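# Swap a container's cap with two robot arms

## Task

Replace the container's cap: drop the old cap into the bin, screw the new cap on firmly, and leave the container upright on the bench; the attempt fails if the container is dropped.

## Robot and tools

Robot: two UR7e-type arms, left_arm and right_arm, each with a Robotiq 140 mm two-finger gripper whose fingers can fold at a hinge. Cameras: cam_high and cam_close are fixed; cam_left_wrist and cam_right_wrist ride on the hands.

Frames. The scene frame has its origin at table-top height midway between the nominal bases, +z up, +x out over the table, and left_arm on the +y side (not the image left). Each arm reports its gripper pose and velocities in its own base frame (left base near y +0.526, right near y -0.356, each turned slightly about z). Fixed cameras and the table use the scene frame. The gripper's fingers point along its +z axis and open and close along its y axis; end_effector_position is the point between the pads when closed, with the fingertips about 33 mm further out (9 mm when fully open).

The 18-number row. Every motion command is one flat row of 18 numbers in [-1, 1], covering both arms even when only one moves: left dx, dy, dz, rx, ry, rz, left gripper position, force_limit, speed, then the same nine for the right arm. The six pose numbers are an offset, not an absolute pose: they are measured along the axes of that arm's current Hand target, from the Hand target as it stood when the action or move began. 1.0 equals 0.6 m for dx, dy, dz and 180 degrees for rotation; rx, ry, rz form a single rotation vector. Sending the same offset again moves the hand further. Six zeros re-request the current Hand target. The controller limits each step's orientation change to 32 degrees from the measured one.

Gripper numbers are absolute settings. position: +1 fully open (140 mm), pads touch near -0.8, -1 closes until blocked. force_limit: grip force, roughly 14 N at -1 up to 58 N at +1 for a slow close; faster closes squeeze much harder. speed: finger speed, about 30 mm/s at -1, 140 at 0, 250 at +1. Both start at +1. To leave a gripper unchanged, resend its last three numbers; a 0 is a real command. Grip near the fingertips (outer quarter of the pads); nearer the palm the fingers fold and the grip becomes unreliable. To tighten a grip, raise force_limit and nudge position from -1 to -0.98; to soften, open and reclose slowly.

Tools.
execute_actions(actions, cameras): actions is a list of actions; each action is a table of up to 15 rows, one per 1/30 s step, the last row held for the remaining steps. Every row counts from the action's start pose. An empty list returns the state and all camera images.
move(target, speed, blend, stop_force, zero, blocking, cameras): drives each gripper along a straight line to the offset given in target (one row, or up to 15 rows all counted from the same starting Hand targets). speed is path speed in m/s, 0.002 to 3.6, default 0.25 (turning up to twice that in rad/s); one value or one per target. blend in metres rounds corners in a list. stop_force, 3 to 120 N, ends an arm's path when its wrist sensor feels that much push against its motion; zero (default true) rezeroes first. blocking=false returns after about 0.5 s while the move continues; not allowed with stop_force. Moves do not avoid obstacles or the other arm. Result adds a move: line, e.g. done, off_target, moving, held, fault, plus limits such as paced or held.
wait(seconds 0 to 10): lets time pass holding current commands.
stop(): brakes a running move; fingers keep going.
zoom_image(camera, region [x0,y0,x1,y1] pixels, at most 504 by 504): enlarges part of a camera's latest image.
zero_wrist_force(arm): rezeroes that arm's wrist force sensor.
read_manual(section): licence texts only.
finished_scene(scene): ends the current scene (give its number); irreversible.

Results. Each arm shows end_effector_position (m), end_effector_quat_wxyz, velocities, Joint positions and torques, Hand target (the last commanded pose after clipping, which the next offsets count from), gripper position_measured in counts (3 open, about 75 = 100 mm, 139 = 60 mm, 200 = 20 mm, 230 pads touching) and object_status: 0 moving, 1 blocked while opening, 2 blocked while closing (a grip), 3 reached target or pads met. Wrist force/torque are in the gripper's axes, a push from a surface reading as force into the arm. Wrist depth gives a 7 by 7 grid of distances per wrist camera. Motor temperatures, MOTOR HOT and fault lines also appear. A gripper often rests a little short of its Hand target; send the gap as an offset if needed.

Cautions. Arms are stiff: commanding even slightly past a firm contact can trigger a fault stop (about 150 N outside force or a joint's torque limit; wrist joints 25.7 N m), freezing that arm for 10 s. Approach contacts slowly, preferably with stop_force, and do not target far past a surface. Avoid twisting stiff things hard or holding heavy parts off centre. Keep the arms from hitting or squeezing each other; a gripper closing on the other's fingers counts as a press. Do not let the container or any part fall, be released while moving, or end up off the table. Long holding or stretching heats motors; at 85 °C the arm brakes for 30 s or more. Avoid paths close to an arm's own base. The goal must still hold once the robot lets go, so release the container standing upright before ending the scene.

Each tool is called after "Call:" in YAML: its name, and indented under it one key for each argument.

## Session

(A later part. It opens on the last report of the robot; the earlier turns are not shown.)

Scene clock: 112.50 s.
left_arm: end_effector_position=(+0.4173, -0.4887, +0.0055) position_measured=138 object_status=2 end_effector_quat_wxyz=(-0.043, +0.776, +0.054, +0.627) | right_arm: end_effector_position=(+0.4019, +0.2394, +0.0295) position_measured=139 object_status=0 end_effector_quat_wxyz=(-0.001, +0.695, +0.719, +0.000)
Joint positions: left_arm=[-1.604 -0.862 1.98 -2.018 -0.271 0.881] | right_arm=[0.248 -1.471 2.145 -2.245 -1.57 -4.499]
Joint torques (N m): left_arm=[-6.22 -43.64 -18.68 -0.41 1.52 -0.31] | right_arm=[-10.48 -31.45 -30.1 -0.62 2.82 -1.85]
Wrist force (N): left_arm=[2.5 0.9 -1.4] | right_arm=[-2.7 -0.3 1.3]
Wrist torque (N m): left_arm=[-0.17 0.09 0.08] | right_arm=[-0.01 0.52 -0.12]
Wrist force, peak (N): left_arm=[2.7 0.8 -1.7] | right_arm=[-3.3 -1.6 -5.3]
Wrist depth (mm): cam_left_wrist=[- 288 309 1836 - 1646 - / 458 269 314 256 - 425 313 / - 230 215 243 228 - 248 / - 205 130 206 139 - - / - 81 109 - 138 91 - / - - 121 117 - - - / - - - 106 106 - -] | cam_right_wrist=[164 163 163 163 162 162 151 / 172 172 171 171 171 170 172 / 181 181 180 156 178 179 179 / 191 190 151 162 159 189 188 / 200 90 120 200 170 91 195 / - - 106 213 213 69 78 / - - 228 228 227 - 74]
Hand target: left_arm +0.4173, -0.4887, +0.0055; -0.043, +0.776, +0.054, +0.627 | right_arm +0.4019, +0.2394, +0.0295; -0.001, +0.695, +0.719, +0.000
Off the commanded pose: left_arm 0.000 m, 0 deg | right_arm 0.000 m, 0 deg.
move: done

Call:
move:
  target:
    - [0,0,0,0,0,0,-0.98,1,-1, 0,0,-0.14,0,0,0,-0.98,0.5,-1]
    - [0,0,0,0,0,0,-0.98,1,-1, 0.3028,0.0325,-0.1508,0,0,0,-0.98,0.5,-1]
    - [0,0,0,0,0,0,-0.98,1,-1, 0.3028,0.0325,-0.0875,0,0,0,-0.98,0.5,-1]
  speed: [0.2, 0.25, 0.1]
  blend: [0.03, 0.01, 0]
  cameras: ["cam_left_wrist", "cam_right_wrist", "cam_close"]

Scene clock: 114.87 s.
left_arm: end_effector_position=(+0.4173, -0.4887, +0.0055) position_measured=138 object_status=2 end_effector_quat_wxyz=(-0.043, +0.776, +0.054, +0.627) | right_arm: end_effector_position=(+0.4152, +0.4216, +0.0823) position_measured=139 object_status=2 end_effector_quat_wxyz=(-0.001, +0.695, +0.719, +0.000)
Joint positions: left_arm=[-1.604 -0.862 1.98 -2.018 -0.271 0.881] | right_arm=[0.565 -1.27 1.733 -2.034 -1.57 -4.181]
Joint torques (N m): left_arm=[-7.51 -44.14 -17.86 -0.64 1.55 -0.32] | right_arm=[11.85 -27.49 -15.2 -5.66 -2.59 2.15]
Wrist force (N): left_arm=[2.3 0.9 -1.5] | right_arm=[-2.7 -0.4 1.1]
Wrist torque (N m): left_arm=[-0.16 0.14 0.07] | right_arm=[-0.02 0.52 -0.20]
Wrist force, peak (N): left_arm=[2.6 0.8 -1.8] | right_arm=[-4.2 -0.5 0.8]
Wrist depth (mm): cam_left_wrist=[2093 2317 316 - 2022 1894 - / 494 268 - 98 113 - - / - - 216 257 - 236 - / - - - - 139 194 - / - 81 109 - 140 86 89 / - - - 124 - - - / - - - - - - -] | cam_right_wrist=[213 212 212 211 211 207 - / 177 179 190 219 221 219 225 / 230 229 234 156 231 233 233 / 178 244 151 163 159 243 245 / 187 90 120 262 168 91 253 / - - 106 277 277 69 78 / - - 297 296 295 - 74]
Hand target: left_arm +0.4173, -0.4887, +0.0055; -0.043, +0.776, +0.054, +0.627 | right_arm +0.4153, +0.4216, +0.0821; -0.001, +0.695, +0.719, +0.000
Off the commanded pose: left_arm 0.000 m, 0 deg | right_arm 0.000 m, 0 deg.
move: done
camera_calibration:
cam_left_wrist: T_world_to_cam=[[0.127583, -0.991643, -0.0191368, -0.528243], [-0.535123, -0.0525773, -0.843136, 0.203112], [0.835084, 0.117811, -0.537359, -0.141328], [0, 0, 0, 1]] pos_world=[0.294106, -0.496499, 0.085198]
cam_right_wrist: T_world_to_cam=[[0.999448, 0.021672, -0.0251988, -0.408316], [0.0294958, -0.927788, 0.371941, 0.346903], [-0.0153185, -0.372479, -0.927914, 0.377159], [0, 0, 0, 1]] pos_world=[0.403636, 0.471185, 0.210654]
Images, in order (width x height): cam_close 896x504, cam_left_wrist 896x504, cam_right_wrist 896x504.

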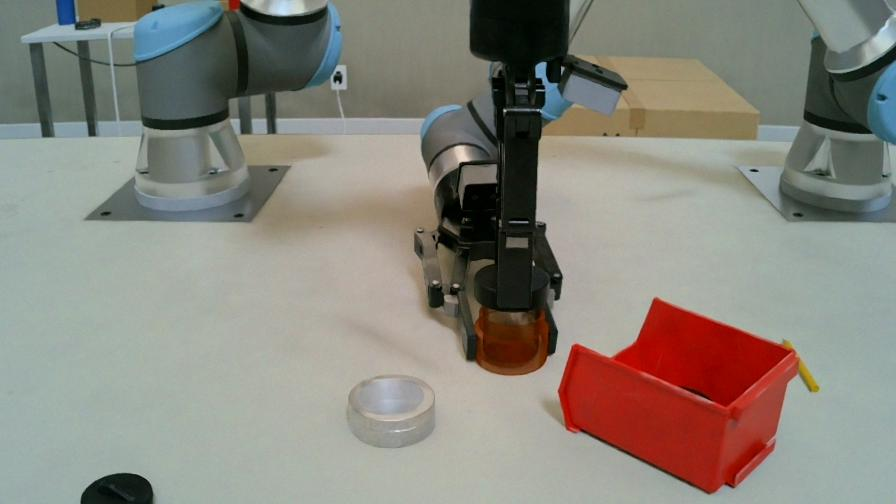

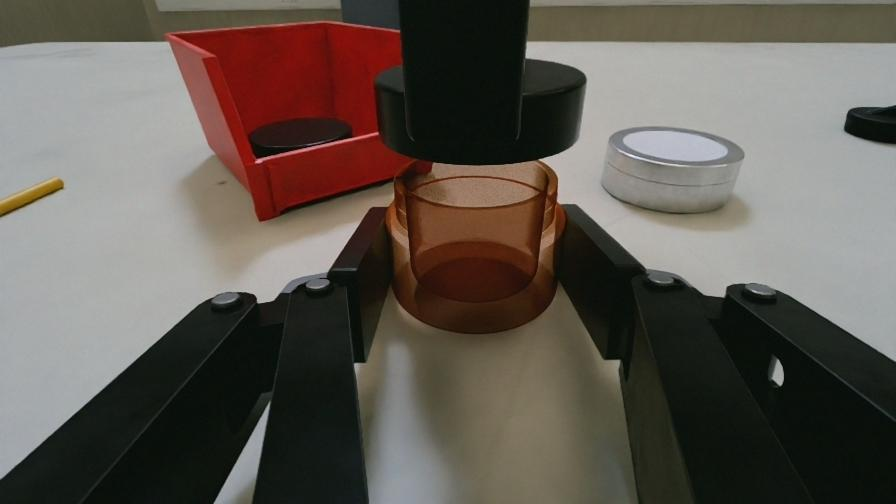

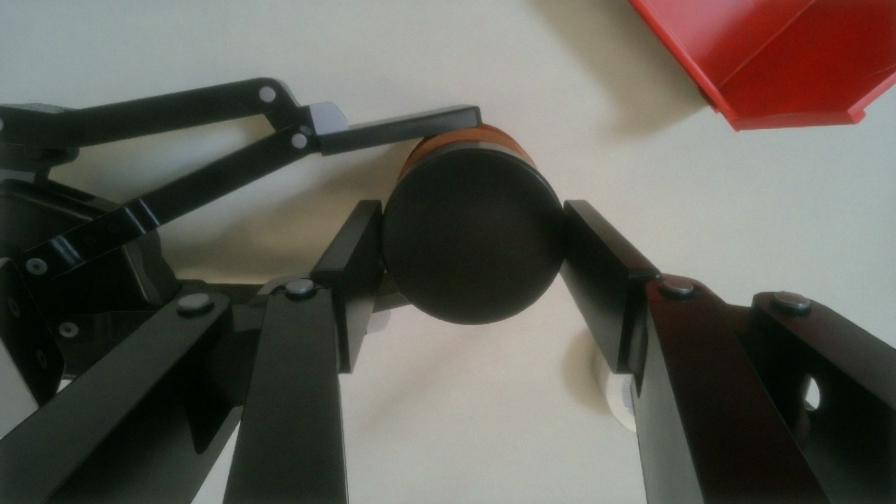

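Call:
move:
  target: [0,0,0,0,0,0,-0.98,1,-1, 0,0,0.045,0,0,0,-0.98,0.5,-1]
  speed: 0.012
  stop_force: 4
  cameras: ["cam_left_wrist"]

Scene clock: 117.63 s.
left_arm: end_effector_position=(+0.4173, -0.4887, +0.0055) position_measured=138 object_status=2 end_effector_quat_wxyz=(-0.043, +0.776, +0.054, +0.627) | right_arm: end_effector_position=(+0.4153, +0.4216, +0.0658) position_measured=139 object_status=2 end_effector_quat_wxyz=(+0.000, +0.695, +0.719, +0.000)
Joint positions: left_arm=[-1.604 -0.862 1.98 -2.018 -0.271 0.881] | right_arm=[0.565 -1.252 1.755 -2.074 -1.57 -4.181]
Joint torques (N m): left_arm=[-5.68 -44.31 -18.09 -0.38 1.5 -0.21] | right_arm=[11.14 -42.29 -30.59 -0.06 1.54 2.09]
Wrist force (N): left_arm=[2.4 0.9 -1.0] | right_arm=[-1.8 -0.3 -1.5]
Wrist torque (N m): left_arm=[-0.16 0.13 0.09] | right_arm=[-0.10 0.55 -0.22]
Wrist force, peak (N): left_arm=[2.7 0.9 -1.5] | right_arm=[-5.9 -1.6 -8.2]
Wrist depth (mm): cam_left_wrist=[- 282 310 - 1924 - - / - 289 314 97 142 - - / 291 - 215 107 121 - 249 / - - - - 140 179 184 / 160 85 109 - 140 89 - / - - - 124 - - - / - - - 106 106 - -] | cam_right_wrist=[197 197 197 196 196 196 - / 202 161 202 203 205 205 149 / 215 169 217 156 214 216 215 / 164 229 151 163 158 225 227 / 173 90 120 242 168 91 235 / - - 106 257 257 70 78 / - - 275 274 274 - 74]
Hand target: left_arm +0.4173, -0.4887, +0.0055; -0.043, +0.776, +0.054, +0.627 | right_arm +0.4152, +0.4216, +0.0658; +0.000, +0.695, +0.719, +0.000 (not the last commanded pose)
Off the commanded pose: left_arm 0.000 m, 0 deg | right_arm 0.011 m, 0 deg.
move: contact (right_arm)
camera_calibration:
cam_left_wrist: T_world_to_cam=[[0.127583, -0.991643, -0.0191368, -0.528243], [-0.535123, -0.0525773, -0.843136, 0.203112], [0.835084, 0.117811, -0.537359, -0.141328], [0, 0, 0, 1]] pos_world=[0.294106, -0.496499, 0.085198]
Images, in order (width x height): cam_left_wrist 896x504.

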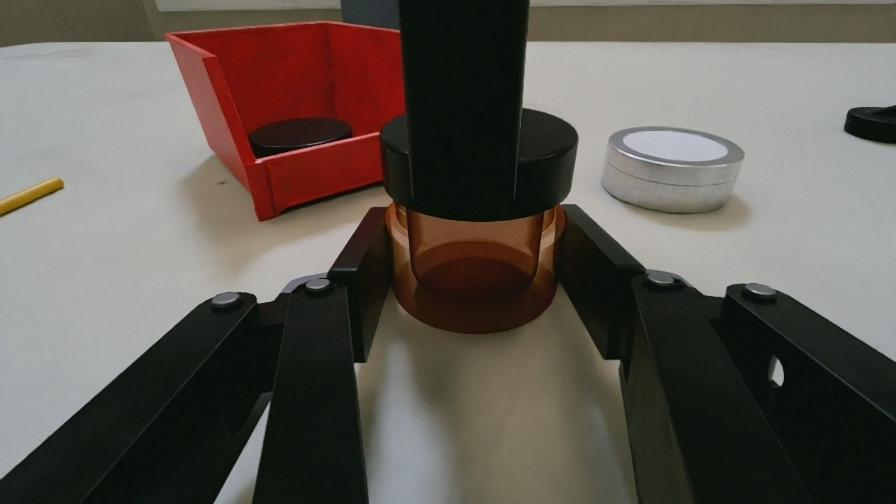

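Call:
move:
  target: [0,0,0,0,0,0,-0.98,1,-1, 0,0,0.018,0,0,0.333,-0.98,0.5,-1]
  speed: 0.012
  stop_force: 6
  cameras: ["cam_left_wrist"]

Scene clock: 128.70 s.
left_arm: end_effector_position=(+0.4173, -0.4887, +0.0055) position_measured=138 object_status=2 end_effector_quat_wxyz=(-0.043, +0.776, +0.054, +0.627) | right_arm: end_effector_position=(+0.4152, +0.4216, +0.0633) position_measured=139 object_status=2 end_effector_quat_wxyz=(-0.001, +0.776, +0.631, +0.000)
Joint positions: left_arm=[-1.604 -0.862 1.98 -2.018 -0.271 0.881] | right_arm=[0.565 -1.249 1.759 -2.08 -1.57 -3.941]
Joint torques (N m): left_arm=[9.43 -44.38 -4.65 -0.39 1.44 0.37] | right_arm=[-8.49 -27.5 -10.95 -3.88 -0.19 2.24]
Wrist force (N): left_arm=[2.0 4.4 -2.4] | right_arm=[6.0 -0.3 0.3]
Wrist torque (N m): left_arm=[-0.34 0.13 0.13] | right_arm=[-0.02 0.32 -0.26]
Wrist force, peak (N): left_arm=[2.8 2.6 -4.9] | right_arm=[6.1 -0.2 0.2]
Wrist depth (mm): cam_left_wrist=[- 2093 300 94 1704 2273 1850 / - 296 315 101 158 - - / 243 279 215 109 131 - - / - - - - 138 - - / - 81 109 - - 86 90 / - - - - - - - / - - - - - - -] | cam_right_wrist=[195 195 194 194 193 196 195 / 205 204 204 202 203 203 202 / 213 168 175 155 212 213 214 / 227 176 151 163 159 223 225 / 176 90 121 198 168 91 232 / - - 73 255 251 69 78 / - - 271 271 275 - 74]
Hand target: left_arm +0.4173, -0.4887, +0.0055; -0.043, +0.776, +0.054, +0.627 | right_arm +0.4152, +0.4216, +0.0633; -0.001, +0.776, +0.631, +0.000 (not the last commanded pose)
Off the commanded pose: left_arm 0.000 m, 0 deg | right_arm 0.008 m, 46 deg.
move: off_target (right_arm; path cut at 10 s)
camera_calibration:
cam_left_wrist: T_world_to_cam=[[0.127583, -0.991643, -0.0191368, -0.528243], [-0.535123, -0.0525773, -0.843136, 0.203112], [0.835084, 0.117811, -0.537359, -0.141328], [0, 0, 0, 1]] pos_world=[0.294106, -0.496499, 0.085198]
Images, in order (width x height): cam_left_wrist 896x504.

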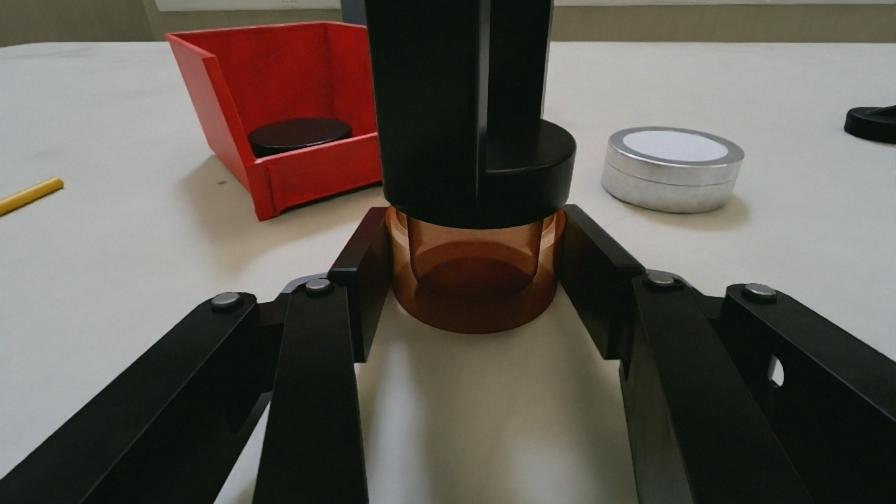

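Call:
move:
  target: [0,0,0,0,0,0,-0.98,1,-1, 0.0003,0,0.015,0,0,0,-0.98,0.5,-1]
  speed: 0.012
  stop_force: 5

Scene clock: 130.40 s.
left_arm: end_effector_position=(+0.4173, -0.4887, +0.0055) position_measured=138 object_status=2 end_effector_quat_wxyz=(-0.043, +0.776, +0.054, +0.627) | right_arm: end_effector_position=(+0.4153, +0.4216, +0.0595) position_measured=139 object_status=2 end_effector_quat_wxyz=(-0.001, +0.776, +0.631, +0.000)
Joint positions: left_arm=[-1.604 -0.862 1.98 -2.018 -0.271 0.881] | right_arm=[0.565 -1.244 1.763 -2.09 -1.57 -3.941]
Joint torques (N m): left_arm=[10.35 -44.14 -2.36 -0.46 -0.5 0.45] | right_arm=[5.73 -44.03 -28.35 1.42 -0.92 0.78]
Wrist force (N): left_arm=[2.8 7.4 -6.8] | right_arm=[10.1 1.6 3.7]
Wrist torque (N m): left_arm=[-0.21 0.20 0.29] | right_arm=[-0.06 0.13 -0.15]
Wrist force, peak (N): left_arm=[3.0 6.6 -7.9] | right_arm=[8.4 -0.2 -8.5]
Wrist depth (mm): cam_left_wrist=[- 283 297 95 2005 - - / 477 268 - 101 158 - - / - - 215 109 137 - - / - - - - 139 177 - / - 81 109 - - 92 135 / - - - - - - - / - - - 107 105 - -] | cam_right_wrist=[191 191 190 190 190 190 189 / 200 200 200 197 199 198 199 / 209 168 172 156 208 210 209 / 222 218 151 163 159 220 221 / 181 90 120 193 168 91 228 / - - 73 249 250 69 78 / - - - 266 265 - 74]
Hand target: left_arm +0.4173, -0.4887, +0.0055; -0.043, +0.776, +0.054, +0.627 | right_arm +0.4153, +0.4217, +0.0595; -0.001, +0.776, +0.631, +0.000 (not the last commanded pose)
Off the commanded pose: left_arm 0.000 m, 0 deg | right_arm 0.005 m, 0 deg.
move: contact (right_arm)

Call:
move:
  target:
    - [0,0,0,0,0,0,-0.98,1,-1, 0.0006,0,0.0006,0,0,0.333,-0.98,0.5,-1]
    - [0,0,0,0,0,0,-0.98,1,-1, 0.0006,0,0.0010,0,0,0.6667,-0.98,0.5,-1]
  speed: 0.35
  blend: 0.001

Scene clock: 140.13 s.
left_arm: end_effector_position=(+0.4173, -0.4887, +0.0055) position_measured=138 object_status=2 end_effector_quat_wxyz=(-0.043, +0.776, +0.054, +0.627) | right_arm: end_effector_position=(+0.4154, +0.4220, +0.0589) position_measured=139 object_status=2 end_effector_quat_wxyz=(+0.000, +0.934, -0.357, +0.000)
Joint positions: left_arm=[-1.604 -0.862 1.98 -2.018 -0.271 0.881] | right_arm=[0.566 -1.243 1.763 -2.091 -1.57 -1.846]
Joint torques (N m): left_arm=[11.36 -42.26 -2.42 -0.56 1.12 0.59] | right_arm=[11.27 -28.01 -29.8 1.03 -3.44 2.3]
Wrist force (N): left_arm=[1.5 2.6 -3.8] | right_arm=[-3.3 -4.8 1.2]
Wrist torque (N m): left_arm=[-0.27 0.17 0.13] | right_arm=[0.23 0.48 -0.24]
Wrist force, peak (N): left_arm=[2.7 7.4 -7.1] | right_arm=[10.4 1.6 3.8]
Wrist depth (mm): cam_left_wrist=[- 290 308 148 98 - - / 418 308 312 157 104 397 - / - - 213 122 114 - 247 / - - - 179 139 193 - / - 90 109 - 137 90 140 / - - - 125 128 - - / - - - 109 103 - -] | cam_right_wrist=[189 190 190 190 189 190 190 / - 195 200 199 199 199 199 / 189 206 209 156 174 207 210 / 197 215 151 163 159 174 218 / - 90 120 194 168 91 169 / - - 106 249 196 69 78 / - - - 266 215 - 74]
Hand target: left_arm +0.4173, -0.4887, +0.0055; -0.043, +0.776, +0.054, +0.627 | right_arm +0.4154, +0.4220, +0.0589; +0.000, +0.934, -0.357, +0.000
Off the commanded pose: left_arm 0.000 m, 0 deg | right_arm 0.000 m, 0 deg.
move: done

Call:
move:
  target: [0,0,0,0,0,0,-0.98,1,-1, 0,0,0.0015,0,0,0.6667,-0.98,0.5,-1]
  speed: 0.5

Scene clock: 143.23 s.
left_arm: end_effector_position=(+0.4173, -0.4887, +0.0055) position_measured=138 object_status=2 end_effector_quat_wxyz=(-0.043, +0.776, +0.054, +0.627) | right_arm: end_effector_position=(+0.4154, +0.4220, +0.0580) position_measured=139 object_status=2 end_effector_quat_wxyz=(+0.000, -0.158, +0.987, +0.001)
Joint positions: left_arm=[-1.604 -0.862 1.98 -2.017 -0.271 0.881] | right_arm=[0.566 -1.242 1.764 -2.093 -1.57 0.248]
Joint torques (N m): left_arm=[12.61 -43.17 -6.08 -0.75 1.4 0.74] | right_arm=[12.9 -23.67 -25.91 1.93 -2.41 2.3]
Wrist force (N): left_arm=[2.0 -0.1 -5.6] | right_arm=[-7.9 0.9 -6.7]
Wrist torque (N m): left_arm=[-0.39 0.15 0.12] | right_arm=[0.21 0.63 -0.40]
Wrist force, peak (N): left_arm=[2.0 -1.4 -7.2] | right_arm=[-9.2 1.1 -14.0]
Wrist depth (mm): cam_left_wrist=[- 284 268 1850 118 - 1850 / - 270 306 243 136 - - / 267 - 210 128 136 - - / 205 193 182 170 138 - 175 / - 81 109 145 - 86 146 / - - - 124 - - - / - - - 106 103 - -] | cam_right_wrist=[191 190 186 187 187 156 189 / 199 199 197 198 194 198 198 / 209 209 209 155 190 208 208 / 221 221 151 163 159 217 219 / 231 90 120 233 168 91 227 / - - 106 248 241 69 78 / - - - 256 259 - 74]
Hand target: left_arm +0.4173, -0.4887, +0.0055; -0.043, +0.776, +0.054, +0.627 | right_arm +0.4154, +0.4220, +0.0580; +0.000, -0.158, +0.987, +0.000
Off the commanded pose: left_arm 0.000 m, 0 deg | right_arm 0.000 m, 0 deg.
move: done

Call:
move:
  target: [0,0,0,0,0,0,-0.98,1,-1, 0,0,0.0015,0,0,0.6667,-0.98,0.5,-1]
  speed: 0.5
  cameras: ["cam_left_wrist"]

Scene clock: 146.33 s.
left_arm: end_effector_position=(+0.4173, -0.4887, +0.0055) position_measured=138 object_status=2 end_effector_quat_wxyz=(-0.043, +0.776, +0.054, +0.627) | right_arm: end_effector_position=(+0.4154, +0.4220, +0.0571) position_measured=139 object_status=2 end_effector_quat_wxyz=(-0.001, +0.776, +0.631, +0.000)
Joint positions: left_arm=[-1.604 -0.862 1.98 -2.017 -0.271 0.881] | right_arm=[0.566 -1.241 1.765 -2.095 -1.57 2.343]
Joint torques (N m): left_arm=[10.72 -43.81 -9.46 -1.48 1.23 0.89] | right_arm=[10.1 -28.44 -30.35 0.38 -3.78 2.07]
Wrist force (N): left_arm=[1.9 2.6 -1.5] | right_arm=[3.1 -0.4 1.1]
Wrist torque (N m): left_arm=[-0.31 0.16 0.10] | right_arm=[0.04 0.29 -0.24]
Wrist force, peak (N): left_arm=[2.2 -0.5 -5.6] | right_arm=[-1.5 -4.3 -19.1]
Wrist depth (mm): cam_left_wrist=[- 284 302 95 - 1612 - / - 274 309 101 347 421 - / - - 215 110 144 - - / - - - 171 135 - - / 160 81 109 151 - 87 - / - - 121 125 - - - / - - - 104 105 - -] | cam_right_wrist=[189 189 188 188 187 187 150 / 198 198 197 195 196 197 196 / 207 162 170 155 205 207 207 / 220 215 151 162 158 216 218 / 180 90 120 191 168 91 225 / - - 106 247 246 69 78 / - - - 264 262 - 74]
Hand target: left_arm +0.4173, -0.4887, +0.0055; -0.043, +0.776, +0.054, +0.627 | right_arm +0.4154, +0.4220, +0.0571; -0.001, +0.776, +0.630, +0.000
Off the commanded pose: left_arm 0.000 m, 0 deg | right_arm 0.000 m, 0 deg.
move: done
camera_calibration:
cam_left_wrist: T_world_to_cam=[[0.127583, -0.991643, -0.0191368, -0.528243], [-0.535123, -0.0525773, -0.843136, 0.203112], [0.835084, 0.117811, -0.537359, -0.141328], [0, 0, 0, 1]] pos_world=[0.294106, -0.496499, 0.085198]
Images, in order (width x height): cam_left_wrist 896x504.

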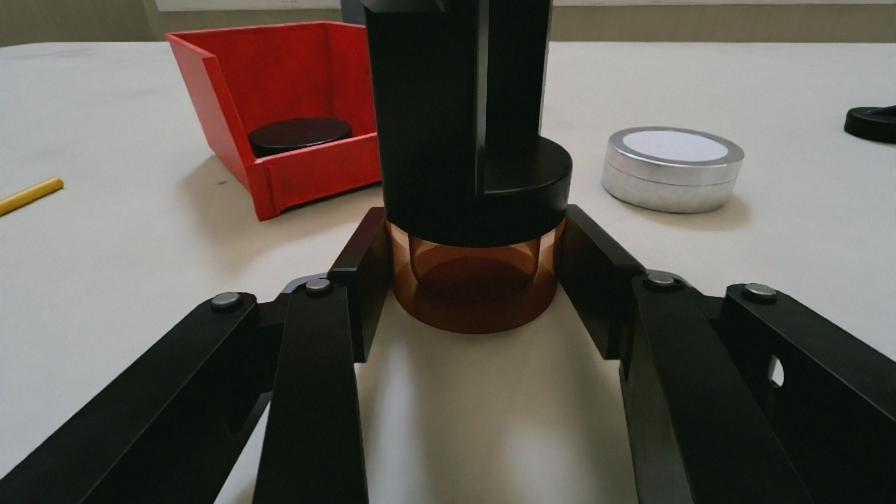

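Call:
move:
  target: [0,0,0,0,0,0,-0.98,1,-1, 0,0,0.0022,0,0,0.6667,-0.98,0.5,-1]
  speed: 0.5

Scene clock: 149.43 s.
left_arm: end_effector_position=(+0.4173, -0.4887, +0.0055) position_measured=138 object_status=2 end_effector_quat_wxyz=(-0.043, +0.776, +0.054, +0.627) | right_arm: end_effector_position=(+0.4154, +0.4220, +0.0558) position_measured=139 object_status=2 end_effector_quat_wxyz=(+0.000, +0.934, -0.357, +0.000)
Joint positions: left_arm=[-1.604 -0.862 1.98 -2.017 -0.271 0.881] | right_arm=[0.566 -1.239 1.767 -2.099 -1.57 4.437]
Joint torques (N m): left_arm=[9.78 -44.63 -10.61 -2.42 1.16 1.08] | right_arm=[11.25 -28.03 -28.69 1.46 -3.54 2.35]
Wrist force (N): left_arm=[1.8 3.4 -4.7] | right_arm=[-3.6 -6.2 1.1]
Wrist torque (N m): left_arm=[-0.29 0.20 0.13] | right_arm=[0.21 0.48 -0.25]
Wrist force, peak (N): left_arm=[3.1 3.8 -6.7] | right_arm=[-2.2 -8.6 1.0]
Wrist depth (mm): cam_left_wrist=[- 288 304 147 94 - 1864 / - 263 314 159 104 - 367 / - - 214 128 115 - - / 196 195 - - 130 176 - / 160 81 109 151 143 91 - / - - - 125 128 - - / - - - 107 106 - -] | cam_right_wrist=[185 187 187 187 186 187 185 / 192 193 196 196 195 195 196 / 188 204 206 155 171 204 206 / 193 207 151 162 159 171 215 / - 90 120 191 168 91 167 / - - 73 245 194 69 78 / - - 261 261 205 - 74]
Hand target: left_arm +0.4173, -0.4887, +0.0055; -0.043, +0.776, +0.054, +0.627 | right_arm +0.4154, +0.4220, +0.0558; +0.000, +0.934, -0.357, +0.000
Off the commanded pose: left_arm 0.000 m, 0 deg | right_arm 0.000 m, 0 deg.
move: done

Call:
move:
  target: [0,0,0,0,0,0,-0.98,1,-1, 0,0,-0.0033,0,0,0,-0.98,0.5,-1]
  speed: 0.01
  stop_force: 5

Scene clock: 150.97 s.
left_arm: end_effector_position=(+0.4173, -0.4887, +0.0055) position_measured=138 object_status=2 end_effector_quat_wxyz=(-0.043, +0.776, +0.054, +0.627) | right_arm: end_effector_position=(+0.4154, +0.4220, +0.0561) position_measured=139 object_status=2 end_effector_quat_wxyz=(+0.000, +0.934, -0.357, +0.000)
Joint positions: left_arm=[-1.604 -0.862 1.98 -2.018 -0.271 0.881] | right_arm=[0.566 -1.24 1.767 -2.098 -1.57 4.437]
Joint torques (N m): left_arm=[9.15 -42.27 -12.94 -2.51 -0.96 0.89] | right_arm=[10.94 -32.36 -13.28 -3.57 -2.18 1.97]
Wrist force (N): left_arm=[4.9 4.1 -6.9] | right_arm=[-2.2 -7.5 9.3]
Wrist torque (N m): left_arm=[-0.27 0.19 0.06] | right_arm=[0.41 0.46 -0.23]
Wrist force, peak (N): left_arm=[5.5 4.5 -8.2] | right_arm=[-1.8 -8.8 10.2]
Wrist depth (mm): cam_left_wrist=[1808 280 304 148 94 - 1755 / - 265 299 161 102 - - / - - 217 128 114 208 - / - - 129 140 130 - - / - 81 109 - 122 91 - / - - - 120 - - - / - - - 106 106 - -] | cam_right_wrist=[186 187 187 187 187 187 185 / 190 193 196 196 196 196 196 / 186 206 207 156 171 204 206 / 194 213 151 163 159 171 215 / 221 90 120 191 168 91 167 / - - 106 245 194 69 78 / - - 261 260 205 - 74]
Hand target: left_arm +0.4173, -0.4887, +0.0055; -0.043, +0.776, +0.054, +0.627 | right_arm +0.4154, +0.4220, +0.0560; +0.000, +0.934, -0.357, +0.000 (not the last commanded pose)
Off the commanded pose: left_arm 0.000 m, 0 deg | right_arm 0.002 m, 0 deg.
move: contact (right_arm)

Call:
move:
  target: [0,0,0,0,0,0,-0.98,1,-1, 0,0,0.0021,0,0,0.47,-0.98,0.5,-1]
  speed: 0.5
  cameras: ["cam_left_wrist"]

Scene clock: 153.43 s.
left_arm: end_effector_position=(+0.4173, -0.4887, +0.0055) position_measured=138 object_status=2 end_effector_quat_wxyz=(-0.043, +0.776, +0.054, +0.627) | right_arm: end_effector_position=(+0.4154, +0.4220, +0.0548) position_measured=139 object_status=2 end_effector_quat_wxyz=(+0.000, -0.451, +0.893, +0.001)
Joint positions: left_arm=[-1.604 -0.862 1.98 -2.018 -0.271 0.881] | right_arm=[0.566 -1.238 1.768 -2.101 -1.57 5.914]
Joint torques (N m): left_arm=[8.17 -40.3 -14.87 -2.6 0.47 1.22] | right_arm=[11.3 -28.16 -28.83 1.65 -3.32 2.2]
Wrist force (N): left_arm=[0.3 3.6 -5.7] | right_arm=[-10.4 -0.2 1.1]
Wrist torque (N m): left_arm=[-0.24 0.21 0.14] | right_arm=[0.06 0.69 -0.24]
Wrist force, peak (N): left_arm=[4.5 4.0 -7.2] | right_arm=[-9.3 -5.7 7.7]
Wrist depth (mm): cam_left_wrist=[- 281 105 - 139 - - / - 259 308 105 153 - - / - - 208 121 149 - - / 196 - 141 - 135 184 183 / - 81 109 - 140 91 - / - - 121 124 128 - - / - - - 106 106 - -] | cam_right_wrist=[187 187 186 182 185 184 142 / 192 194 195 193 195 165 149 / 204 201 205 156 201 163 205 / 212 215 151 163 158 214 216 / 227 90 120 229 168 91 223 / - - 106 240 244 69 78 / - - - 248 - - 74]
Hand target: left_arm +0.4173, -0.4887, +0.0055; -0.043, +0.776, +0.054, +0.627 | right_arm +0.4154, +0.4220, +0.0548; +0.000, -0.451, +0.893, +0.001
Off the commanded pose: left_arm 0.000 m, 0 deg | right_arm 0.000 m, 0 deg.
move: done
camera_calibration:
cam_left_wrist: T_world_to_cam=[[0.127583, -0.991643, -0.0191368, -0.528243], [-0.535123, -0.0525773, -0.843136, 0.203112], [0.835084, 0.117811, -0.537359, -0.141328], [0, 0, 0, 1]] pos_world=[0.294106, -0.496499, 0.085198]
Images, in order (width x height): cam_left_wrist 896x504.

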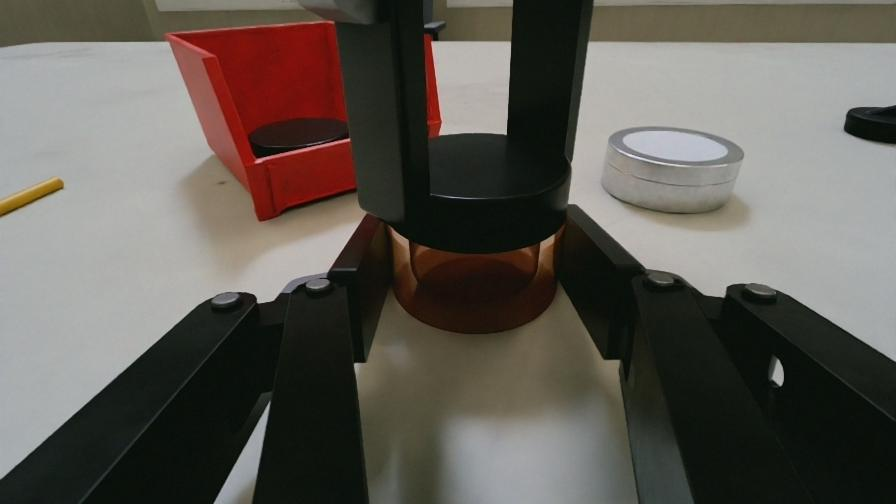

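Call:
move:
  target:
    - [0,0,0,0,0,0,-0.98,1,-1, 0,0,0,0,0,0,0.05,0.6,0]
    - [0,0,0,0,0,0,-0.98,1,-1, -0.0005,0,0.0012,0,0,-0.5556,0.05,0.6,0]
    - [0,0,0,0,0,0,-0.98,1,-1, -0.0005,0,0.0012,0,0,0.8889,0.05,0.6,0]
  speed: [0.1, 0.7, 0.7]
  blend: [0, 0.001, 0]

Call:
execute_actions:
  actions:
    - [[0,0,0,0,0,0,-0.98,1,-1,0,0,0,0,0,0,-1,-1,-1]]
    - [[0,0,0,0,0,0,-0.98,1,-1,0,0,0,0,0,0,-1,-1,-1]]
  cameras: ["cam_right_wrist"]

Scene clock: 157.80 s.
left_arm: end_effector_position=(+0.4173, -0.4887, +0.0055) position_measured=138 object_status=2 end_effector_quat_wxyz=(-0.043, +0.776, +0.054, +0.627) | right_arm: end_effector_position=(+0.4156, +0.4222, +0.0541) position_measured=123 object_status=3 end_effector_quat_wxyz=(+0.000, +0.801, +0.599, +0.000)
Joint positions: left_arm=[-1.604 -0.862 1.98 -2.018 -0.271 0.881] | right_arm=[0.566 -1.237 1.768 -2.102 -1.57 2.424]
Joint torques (N m): left_arm=[5.07 -34.94 -17.85 -2.65 1.69 1.36] | right_arm=[-10.94 -43.68 -13.7 -0.61 2.94 -1.87]
Wrist force (N): left_arm=[1.9 0.1 -0.8] | right_arm=[-2.3 0.0 1.3]
Wrist torque (N m): left_arm=[-0.15 0.18 0.08] | right_arm=[0.07 0.43 -0.11]
Wrist force, peak (N): left_arm=[0.5 3.8 -5.8] | right_arm=[-10.7 -0.2 1.2]
Wrist depth (mm): cam_left_wrist=[1864 290 292 92 1940 - 1768 / - 263 310 163 164 418 - / - - 209 120 139 - - / - - 192 171 131 184 183 / - 90 109 149 140 86 - / - - - 124 - - - / - - - 106 106 - -] | cam_right_wrist=[186 185 185 185 185 185 185 / 195 195 195 192 194 193 194 / 206 167 169 155 202 204 204 / 160 168 143 162 158 211 213 / 225 91 120 189 226 90 222 / - 89 188 240 242 69 75 / - - 195 262 258 - 72]
Hand target: left_arm +0.4173, -0.4887, +0.0055; -0.043, +0.776, +0.054, +0.627 | right_arm +0.4156, +0.4222, +0.0541; -0.001, +0.801, +0.599, +0.000
Off the commanded pose: left_arm 0.000 m, 0 deg | right_arm 0.000 m, 0 deg.
move: done

Scene clock: 159.00 s.
left_arm: end_effector_position=(+0.4173, -0.4887, +0.0055) position_measured=138 object_status=2 end_effector_quat_wxyz=(-0.043, +0.776, +0.054, +0.627) | right_arm: end_effector_position=(+0.4156, +0.4222, +0.0541) position_measured=136 object_status=2 end_effector_quat_wxyz=(-0.001, +0.801, +0.599, +0.000)
Joint positions: left_arm=[-1.604 -0.862 1.98 -2.018 -0.271 0.881] | right_arm=[0.566 -1.237 1.768 -2.102 -1.57 2.424]
Joint torques (N m): left_arm=[4.57 -34.09 -17.48 -2.43 1.61 1.26] | right_arm=[-10.48 -32.2 -13.75 -0.81 2.51 -1.87]
Wrist force (N): left_arm=[2.0 0.2 -0.9] | right_arm=[-3.0 -0.7 -2.2]
Wrist torque (N m): left_arm=[-0.13 0.16 0.08] | right_arm=[0.07 0.44 -0.11]
Wrist force, peak (N): left_arm=[2.2 0.1 -0.7] | right_arm=[-3.3 -0.8 -2.3]
Wrist depth (mm): cam_left_wrist=[- 278 - 96 564 635 - / 428 250 309 159 161 - - / - - 212 111 140 - - / - - - 127 131 - - / - 85 109 150 - 90 - / - - - 129 - - - / - - - 103 106 - -] | cam_right_wrist=[186 186 185 185 185 184 185 / 196 195 194 192 194 193 194 / 206 167 169 155 202 204 204 / 160 168 153 162 158 213 213 / 224 90 122 189 168 90 222 / - - 112 244 243 69 90 / - - 260 259 259 - 75]
Hand target: left_arm +0.4173, -0.4887, +0.0055; -0.043, +0.776, +0.054, +0.627 | right_arm +0.4156, +0.4222, +0.0541; -0.001, +0.801, +0.599, +0.000
Off the commanded pose: left_arm 0.000 m, 0 deg | right_arm 0.000 m, 0 deg.
Step readings (end_effector_position of left_arm | right_arm):
0: (+0.4173, -0.4887, +0.0055) | (+0.4156, +0.4222, +0.0541)
1: (+0.4173, -0.4887, +0.0055) | (+0.4156, +0.4222, +0.0541)
2: (+0.4173, -0.4887, +0.0055) | (+0.4156, +0.4222, +0.0541)
4: (+0.4173, -0.4887, +0.0055) | (+0.4156, +0.4222, +0.0541)
8: (+0.4173, -0.4887, +0.0055) | (+0.4156, +0.4222, +0.0541)
15: (+0.4173, -0.4887, +0.0055) | (+0.4156, +0.4222, +0.0541)
16: (+0.4173, -0.4887, +0.0055) | (+0.4156, +0.4222, +0.0541)
17: (+0.4173, -0.4887, +0.0055) | (+0.4156, +0.4222, +0.0541)
19: (+0.4173, -0.4887, +0.0055) | (+0.4156, +0.4222, +0.0541)
23: (+0.4173, -0.4887, +0.0055) | (+0.4156, +0.4222, +0.0541)
30: (+0.4173, -0.4887, +0.0055) | (+0.4156, +0.4222, +0.0541)
camera_calibration:
cam_right_wrist: T_world_to_cam=[[0.955287, -0.294575, -0.0255336, -0.257365], [-0.26439, -0.889669, 0.372274, 0.46398], [-0.132379, -0.348877, -0.927772, 0.389919], [0, 0, 0, 1]] pos_world=[0.420147, 0.473009, 0.182457]
Images, in order (width x height): cam_right_wrist 896x504.

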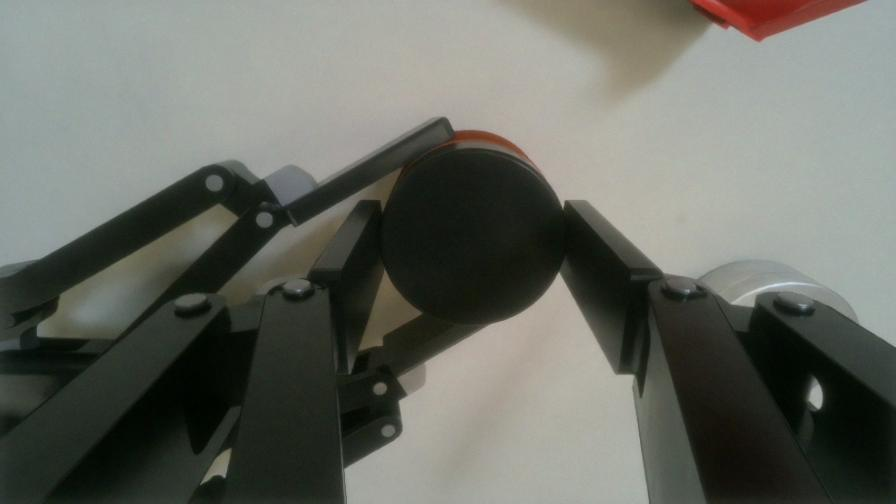

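Call:
execute_actions:
  actions:
    - [[0,0,0,0,0,0,-0.98,1,-1,0,0,0,0,0,0,-0.98,0.7,-1]]

Call:
move:
  target: [0,0,0,0,0,0,-0.98,1,-1, 0,0,0.001,0,0,0.3333,-0.98,0.7,-1]
  speed: 0.4

Scene clock: 159.80 s.
left_arm: end_effector_position=(+0.4173, -0.4887, +0.0055) position_measured=138 object_status=2 end_effector_quat_wxyz=(-0.043, +0.776, +0.054, +0.627) | right_arm: end_effector_position=(+0.4156, +0.4222, +0.0541) position_measured=139 object_status=2 end_effector_quat_wxyz=(-0.001, +0.801, +0.599, +0.000)
Joint positions: left_arm=[-1.604 -0.862 1.98 -2.018 -0.271 0.881] | right_arm=[0.566 -1.237 1.768 -2.102 -1.57 2.424]
Joint torques (N m): left_arm=[4.97 -35 -18.13 -2.66 1.38 1.43] | right_arm=[-10.24 -27.09 -13.8 -1.05 2.27 -1.79]
Wrist force (N): left_arm=[1.9 0.1 -0.5] | right_arm=[-9.3 -5.0 -22.6]
Wrist torque (N m): left_arm=[-0.15 0.16 0.07] | right_arm=[0.35 0.64 -0.10]
Wrist force, peak (N): left_arm=[2.2 0.0 -0.7] | right_arm=[-9.6 -5.1 -22.7]
Wrist depth (mm): cam_left_wrist=[- 289 296 96 560 1781 1612 / - 302 307 158 160 - - / 249 - 214 110 150 213 - / - - 192 122 131 186 184 / - 81 109 - 140 86 - / - - - - 124 - - / - - - 105 109 - -] | cam_right_wrist=[186 186 185 185 185 184 185 / 195 195 195 193 195 193 194 / 206 167 169 155 202 204 204 / 160 169 151 162 158 213 213 / 225 90 121 187 168 91 222 / - - 106 243 243 70 78 / - - 260 260 263 - 74]
Hand target: left_arm +0.4173, -0.4887, +0.0055; -0.043, +0.776, +0.054, +0.627 | right_arm +0.4156, +0.4222, +0.0541; -0.001, +0.801, +0.599, +0.000
Off the commanded pose: left_arm 0.000 m, 0 deg | right_arm 0.000 m, 0 deg.
Step readings (end_effector_position of left_arm | right_arm):
0: (+0.4173, -0.4887, +0.0055) | (+0.4156, +0.4222, +0.0541)
1: (+0.4173, -0.4887, +0.0055) | (+0.4156, +0.4222, +0.0541)
2: (+0.4173, -0.4887, +0.0055) | (+0.4156, +0.4222, +0.0541)
4: (+0.4173, -0.4887, +0.0055) | (+0.4156, +0.4222, +0.0541)
8: (+0.4173, -0.4887, +0.0055) | (+0.4156, +0.4222, +0.0541)
15: (+0.4173, -0.4887, +0.0055) | (+0.4156, +0.4222, +0.0541)

Scene clock: 161.93 s.
left_arm: end_effector_position=(+0.4173, -0.4887, +0.0055) position_measured=138 object_status=2 end_effector_quat_wxyz=(-0.043, +0.776, +0.054, +0.627) | right_arm: end_effector_position=(+0.4156, +0.4222, +0.0535) position_measured=139 object_status=2 end_effector_quat_wxyz=(+0.000, +0.993, +0.118, +0.000)
Joint positions: left_arm=[-1.604 -0.862 1.98 -2.018 -0.271 0.881] | right_arm=[0.566 -1.236 1.769 -2.104 -1.57 3.47]
Joint torques (N m): left_arm=[3.58 -34.1 -17.69 -2.48 1 1.43] | right_arm=[8.83 -29.58 -32.15 -0.67 -3.51 3.72]
Wrist force (N): left_arm=[1.5 1.2 0.2] | right_arm=[-3.4 -2.3 2.5]
Wrist torque (N m): left_arm=[-1.73 0.19 0.20] | right_arm=[0.29 0.50 -1.69]
Wrist force, peak (N): left_arm=[2.0 -1.3 4.2] | right_arm=[-15.1 -0.1 -36.0]
Wrist depth (mm): cam_left_wrist=[- 279 114 1808 118 2057 1821 / 480 274 258 266 134 - 316 / - 264 213 131 138 - 262 / - - - - 136 - - / - 81 109 - 140 86 135 / - - - 124 - - - / - - - 109 105 - -] | cam_right_wrist=[- 161 184 184 184 181 181 / 194 194 192 194 193 193 194 / 205 204 204 155 201 204 204 / 215 216 151 161 158 213 214 / 226 90 120 228 182 91 222 / - - 106 242 205 69 78 / - - - 252 196 - 74]
Hand target: left_arm +0.4173, -0.4887, +0.0055; -0.043, +0.776, +0.054, +0.627 | right_arm +0.4156, +0.4222, +0.0535; +0.000, +0.993, +0.118, +0.000
Off the commanded pose: left_arm 0.000 m, 0 deg | right_arm 0.000 m, 0 deg.
move: done

Call:
wait:
  seconds: 0.1
  cameras: ["cam_left_wrist", "cam_close"]

Call:
zoom_image:
  camera: "cam_left_wrist"
  region: [340, 120, 620, 350]

Scene clock: 162.27 s.
left_arm: end_effector_position=(+0.4173, -0.4887, +0.0055) position_measured=138 object_status=2 end_effector_quat_wxyz=(-0.043, +0.776, +0.054, +0.627) | right_arm: end_effector_position=(+0.4156, +0.4222, +0.0535) position_measured=139 object_status=2 end_effector_quat_wxyz=(+0.000, +0.993, +0.118, +0.000)
Joint positions: left_arm=[-1.604 -0.862 1.98 -2.018 -0.271 0.881] | right_arm=[0.566 -1.236 1.769 -2.104 -1.57 3.471]
Joint torques (N m): left_arm=[3.44 -35.49 -16.58 -2.57 0.77 1.64] | right_arm=[9.13 -29.69 -32.04 -0.68 -3.63 3.54]
Wrist force (N): left_arm=[1.5 1.2 0.2] | right_arm=[-3.3 -2.0 2.8]
Wrist torque (N m): left_arm=[-1.71 0.21 0.20] | right_arm=[0.32 0.47 -1.68]
Wrist force, peak (N): left_arm=[1.7 1.4 0.2] | right_arm=[-3.3 -2.3 2.6]
Wrist depth (mm): cam_left_wrist=[- 274 115 1704 118 - - / - 265 284 242 134 - - / - - 215 131 137 - - / - 191 182 - 138 - 179 / 160 81 109 145 143 - 140 / - - - - - - - / - - - 106 106 - -] | cam_right_wrist=[- 167 185 184 184 181 181 / 195 194 194 194 194 194 193 / 205 204 204 154 202 203 204 / 216 215 151 161 157 212 215 / 226 90 120 228 182 91 221 / - - 106 243 205 69 78 / - - - 252 196 - 74]
Hand target: left_arm +0.4173, -0.4887, +0.0055; -0.043, +0.776, +0.054, +0.627 | right_arm +0.4156, +0.4222, +0.0535; +0.000, +0.993, +0.118, +0.000
Tool commands: left_gripper/position=-0.98 left_gripper/force_limit=+1.0 left_gripper/speed=-1.0 right_gripper/position=-0.98 right_gripper/force_limit=+0.7 right_gripper/speed=-1.0
Off the commanded pose: left_arm 0.000 m, 0 deg | right_arm 0.000 m, 0 deg.
wait: 0.10 s; at rest from the start
camera_calibration:
cam_left_wrist: T_world_to_cam=[[0.127583, -0.991643, -0.0191368, -0.528243], [-0.535123, -0.0525773, -0.843136, 0.203112], [0.835084, 0.117811, -0.537359, -0.141328], [0, 0, 0, 1]] pos_world=[0.294106, -0.496499, 0.085198]
Images, in order (width x height): cam_close 896x504, cam_left_wrist 896x504.

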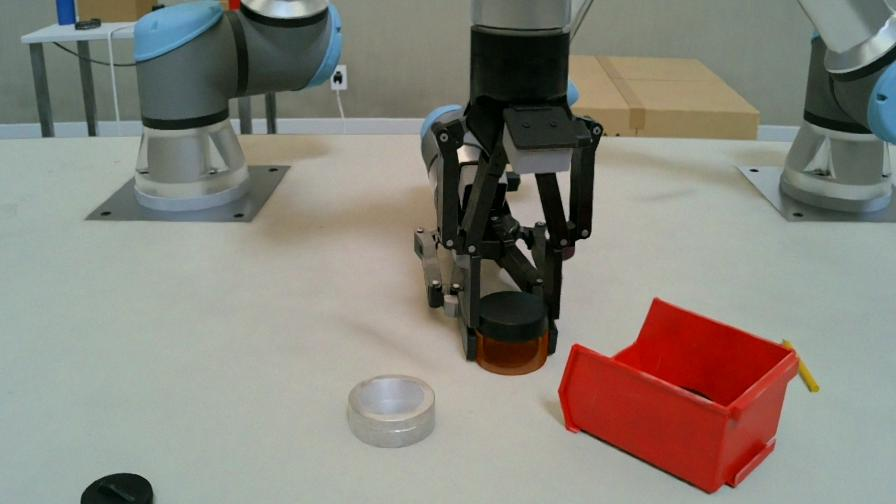

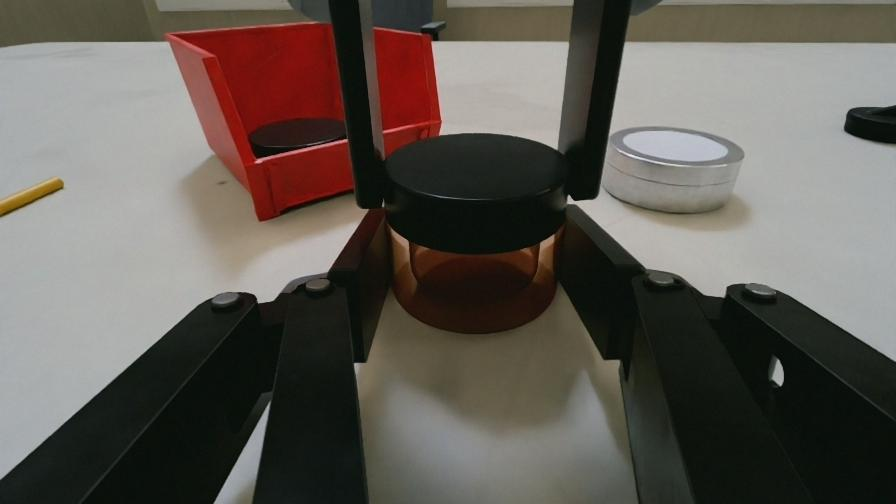

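Scaled by 1.800 from the camera's 896x504 image, which has a finer 1280x720 frame.

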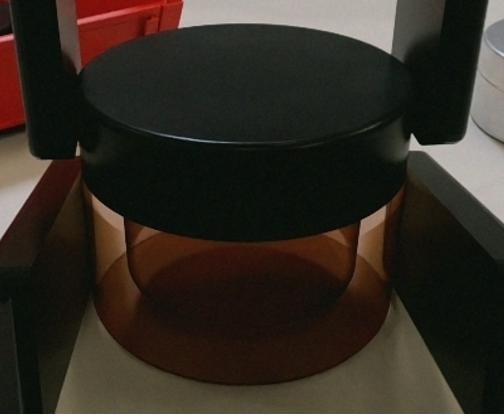

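Call:
move:
  target:
    - [0,0,0,0,0,0,-0.98,1,-1, 0,0,0,0,0,0,0.1,0.7,-0.6]
    - [0,0,0,0,0,0,-0.98,1,-1, 0,0,-0.2,0,0,0,0.1,0.7,-0.6]
  speed: [0.1, 0.2]
  cameras: ["cam_left_wrist"]

Call:
move:
  target:
    - [0,0,0,0,0,0,0.25,1,-0.7, 0,0,0,0,0,0,0.1,0.7,-0.6]
    - [0,0,-0.18,0,0,0,0.25,1,-0.7, 0,0,0,0,0,0,0.1,0.7,-0.6]
  speed: [0.1, 0.15]
  cameras: ["all"]

Scene clock: 164.30 s.
left_arm: end_effector_position=(+0.4173, -0.4887, +0.0055) position_measured=138 object_status=2 end_effector_quat_wxyz=(-0.043, +0.776, +0.054, +0.627) | right_arm: end_effector_position=(+0.4156, +0.4221, +0.1734) position_measured=117 object_status=3 end_effector_quat_wxyz=(+0.000, +0.993, +0.118, +0.000)
Joint positions: left_arm=[-1.604 -0.862 1.98 -2.018 -0.271 0.881] | right_arm=[0.566 -1.342 1.579 -1.807 -1.57 3.47]
Joint torques (N m): left_arm=[4.14 -35.15 -16.52 -2.61 0.02 1.37] | right_arm=[-10.34 -42.31 -34.42 -0.76 -2.73 -1.9]
Wrist force (N): left_arm=[1.4 0.2 -0.5] | right_arm=[-2.2 0.1 1.3]
Wrist torque (N m): left_arm=[-0.15 0.19 0.08] | right_arm=[0.06 0.42 -0.17]
Wrist force, peak (N): left_arm=[3.3 2.0 0.3] | right_arm=[-4.1 -2.0 6.3]
Wrist depth (mm): cam_left_wrist=[- 287 311 1755 2005 712 1836 / - 264 310 240 - - - / - - 217 131 150 214 - / - 194 - 139 138 185 185 / - 90 109 145 121 91 - / - - - 123 - - - / - - - 106 105 - -] | cam_right_wrist=[297 296 293 295 296 292 296 / 313 312 311 307 310 310 310 / 328 327 328 277 324 326 325 / 346 345 138 342 151 342 344 / 358 90 110 362 310 95 355 / - 89 315 317 384 69 89 / - - 416 299 414 - 74]
Hand target: left_arm +0.4173, -0.4887, +0.0055; -0.043, +0.776, +0.054, +0.627 | right_arm +0.4156, +0.4221, +0.1735; +0.000, +0.993, +0.118, +0.000
Off the commanded pose: left_arm 0.000 m, 0 deg | right_arm 0.000 m, 0 deg.
move: done
camera_calibration:
cam_left_wrist: T_world_to_cam=[[0.127583, -0.991643, -0.0191368, -0.528243], [-0.535123, -0.0525773, -0.843136, 0.203112], [0.835084, 0.117811, -0.537359, -0.141328], [0, 0, 0, 1]] pos_world=[0.294106, -0.496499, 0.085198]
Images, in order (width x height): cam_left_wrist 896x504.

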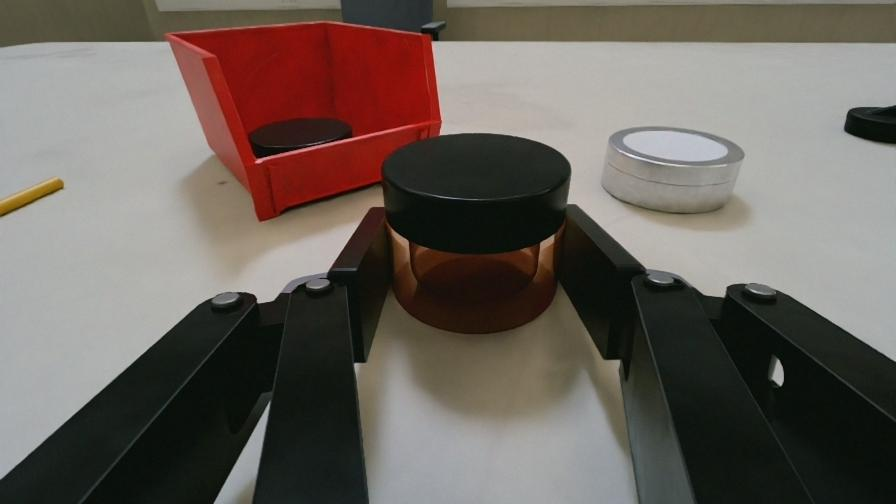

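Scene clock: 166.53 s.
left_arm: end_effector_position=(+0.3127, -0.5032, +0.0281) position_measured=98 object_status=3 end_effector_quat_wxyz=(-0.043, +0.776, +0.054, +0.627) | right_arm: end_effector_position=(+0.4156, +0.4221, +0.1735) position_measured=117 object_status=3 end_effector_quat_wxyz=(+0.000, +0.993, +0.118, +0.000)
Joint positions: left_arm=[-1.797 -0.926 1.896 -1.512 -0.418 0.502] | right_arm=[0.566 -1.342 1.579 -1.807 -1.57 3.47]
Joint torques (N m): left_arm=[-9.69 -34.85 -19.75 0.67 -0.31 -1.84] | right_arm=[-10.53 -41.32 -34.37 -0.6 -2.78 -1.79]
Wrist force (N): left_arm=[-1.8 -0.6 0.5] | right_arm=[-2.3 0.2 1.4]
Wrist torque (N m): left_arm=[-0.14 0.33 0.06] | right_arm=[0.08 0.44 -0.17]
Wrist force, peak (N): left_arm=[-2.0 -0.5 -0.6] | right_arm=[-2.3 0.2 1.5]
Wrist depth (mm): cam_left_wrist=[- 2209 1924 1821 2022 2317 - / - - - 321 - - - / - 325 - 229 293 - - / - 248 158 244 156 - 234 / - 85 103 - 182 92 85 / - - - 152 151 - - / - - 130 - 130 - -] | cam_right_wrist=[297 298 289 295 296 293 297 / 311 311 312 307 310 310 309 / 327 328 327 276 327 326 326 / 347 346 138 346 151 340 345 / 358 90 128 365 358 95 357 / - 89 325 390 384 69 89 / - - 324 405 327 - 74]
Hand target: left_arm +0.3127, -0.5032, +0.0281; -0.043, +0.776, +0.054, +0.627 | right_arm +0.4156, +0.4221, +0.1735; +0.000, +0.993, +0.118, +0.000
Off the commanded pose: left_arm 0.000 m, 0 deg | right_arm 0.000 m, 0 deg.
move: done
camera_calibration:
cam_left_wrist: T_world_to_cam=[[0.127438, -0.991661, -0.0191787, -0.52882], [-0.535214, -0.0524747, -0.843085, 0.165495], [0.835049, 0.117706, -0.537438, -0.0401642], [0, 0, 0, 1]] pos_world=[0.189506, -0.510999, 0.107799]
cam_right_wrist: T_world_to_cam=[[0.222617, -0.974569, -0.0256135, 0.337117], [-0.90226, -0.215909, 0.373242, 0.399913], [-0.36928, -0.05998, -0.927381, 0.477139], [0, 0, 0, 1]] pos_world=[0.461976, 0.443508, 0.30186]

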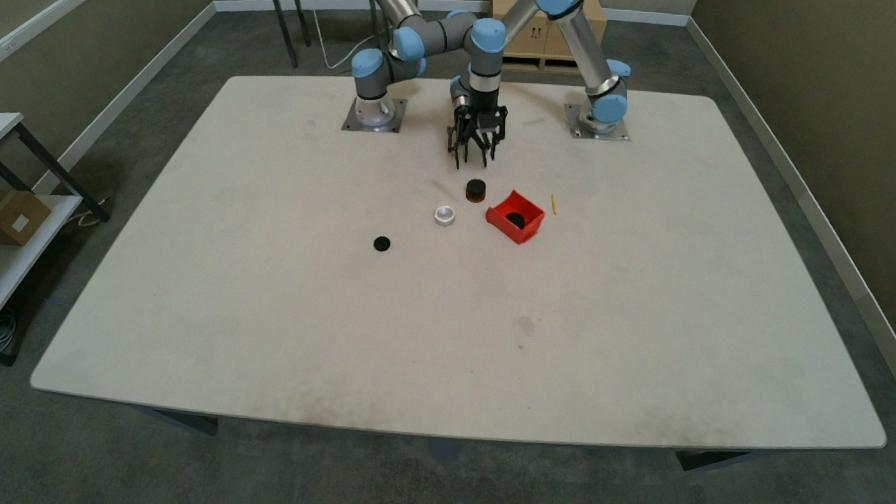

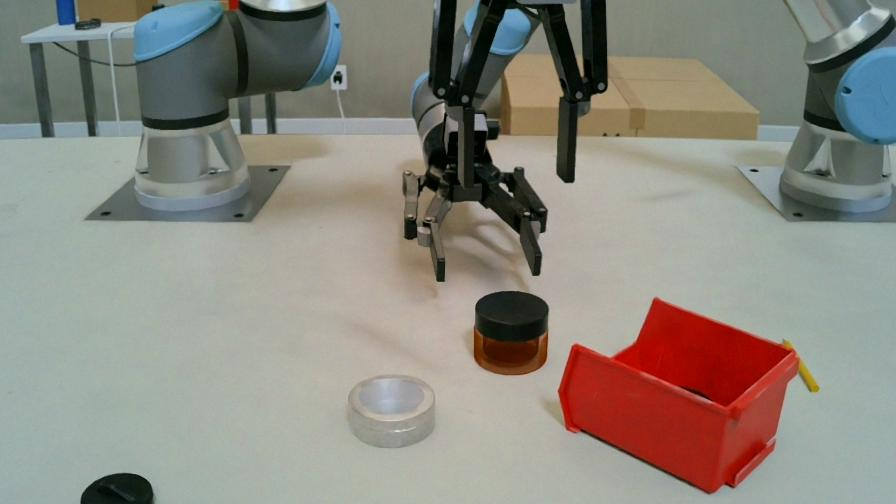

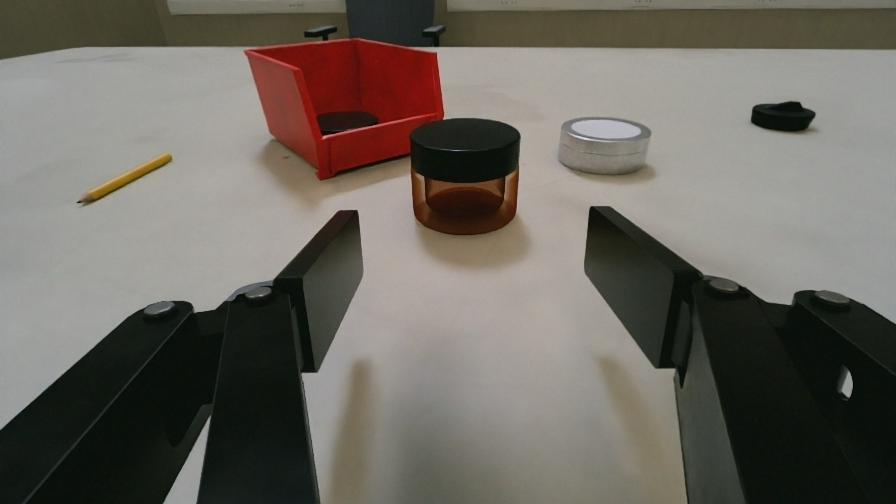

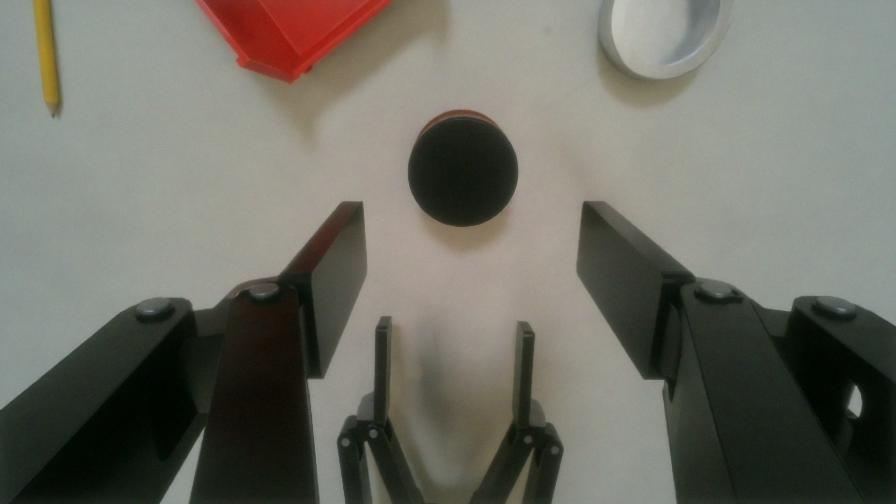

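Call:
finished_scene:
  scene: 2

The scene is finished: the task was done.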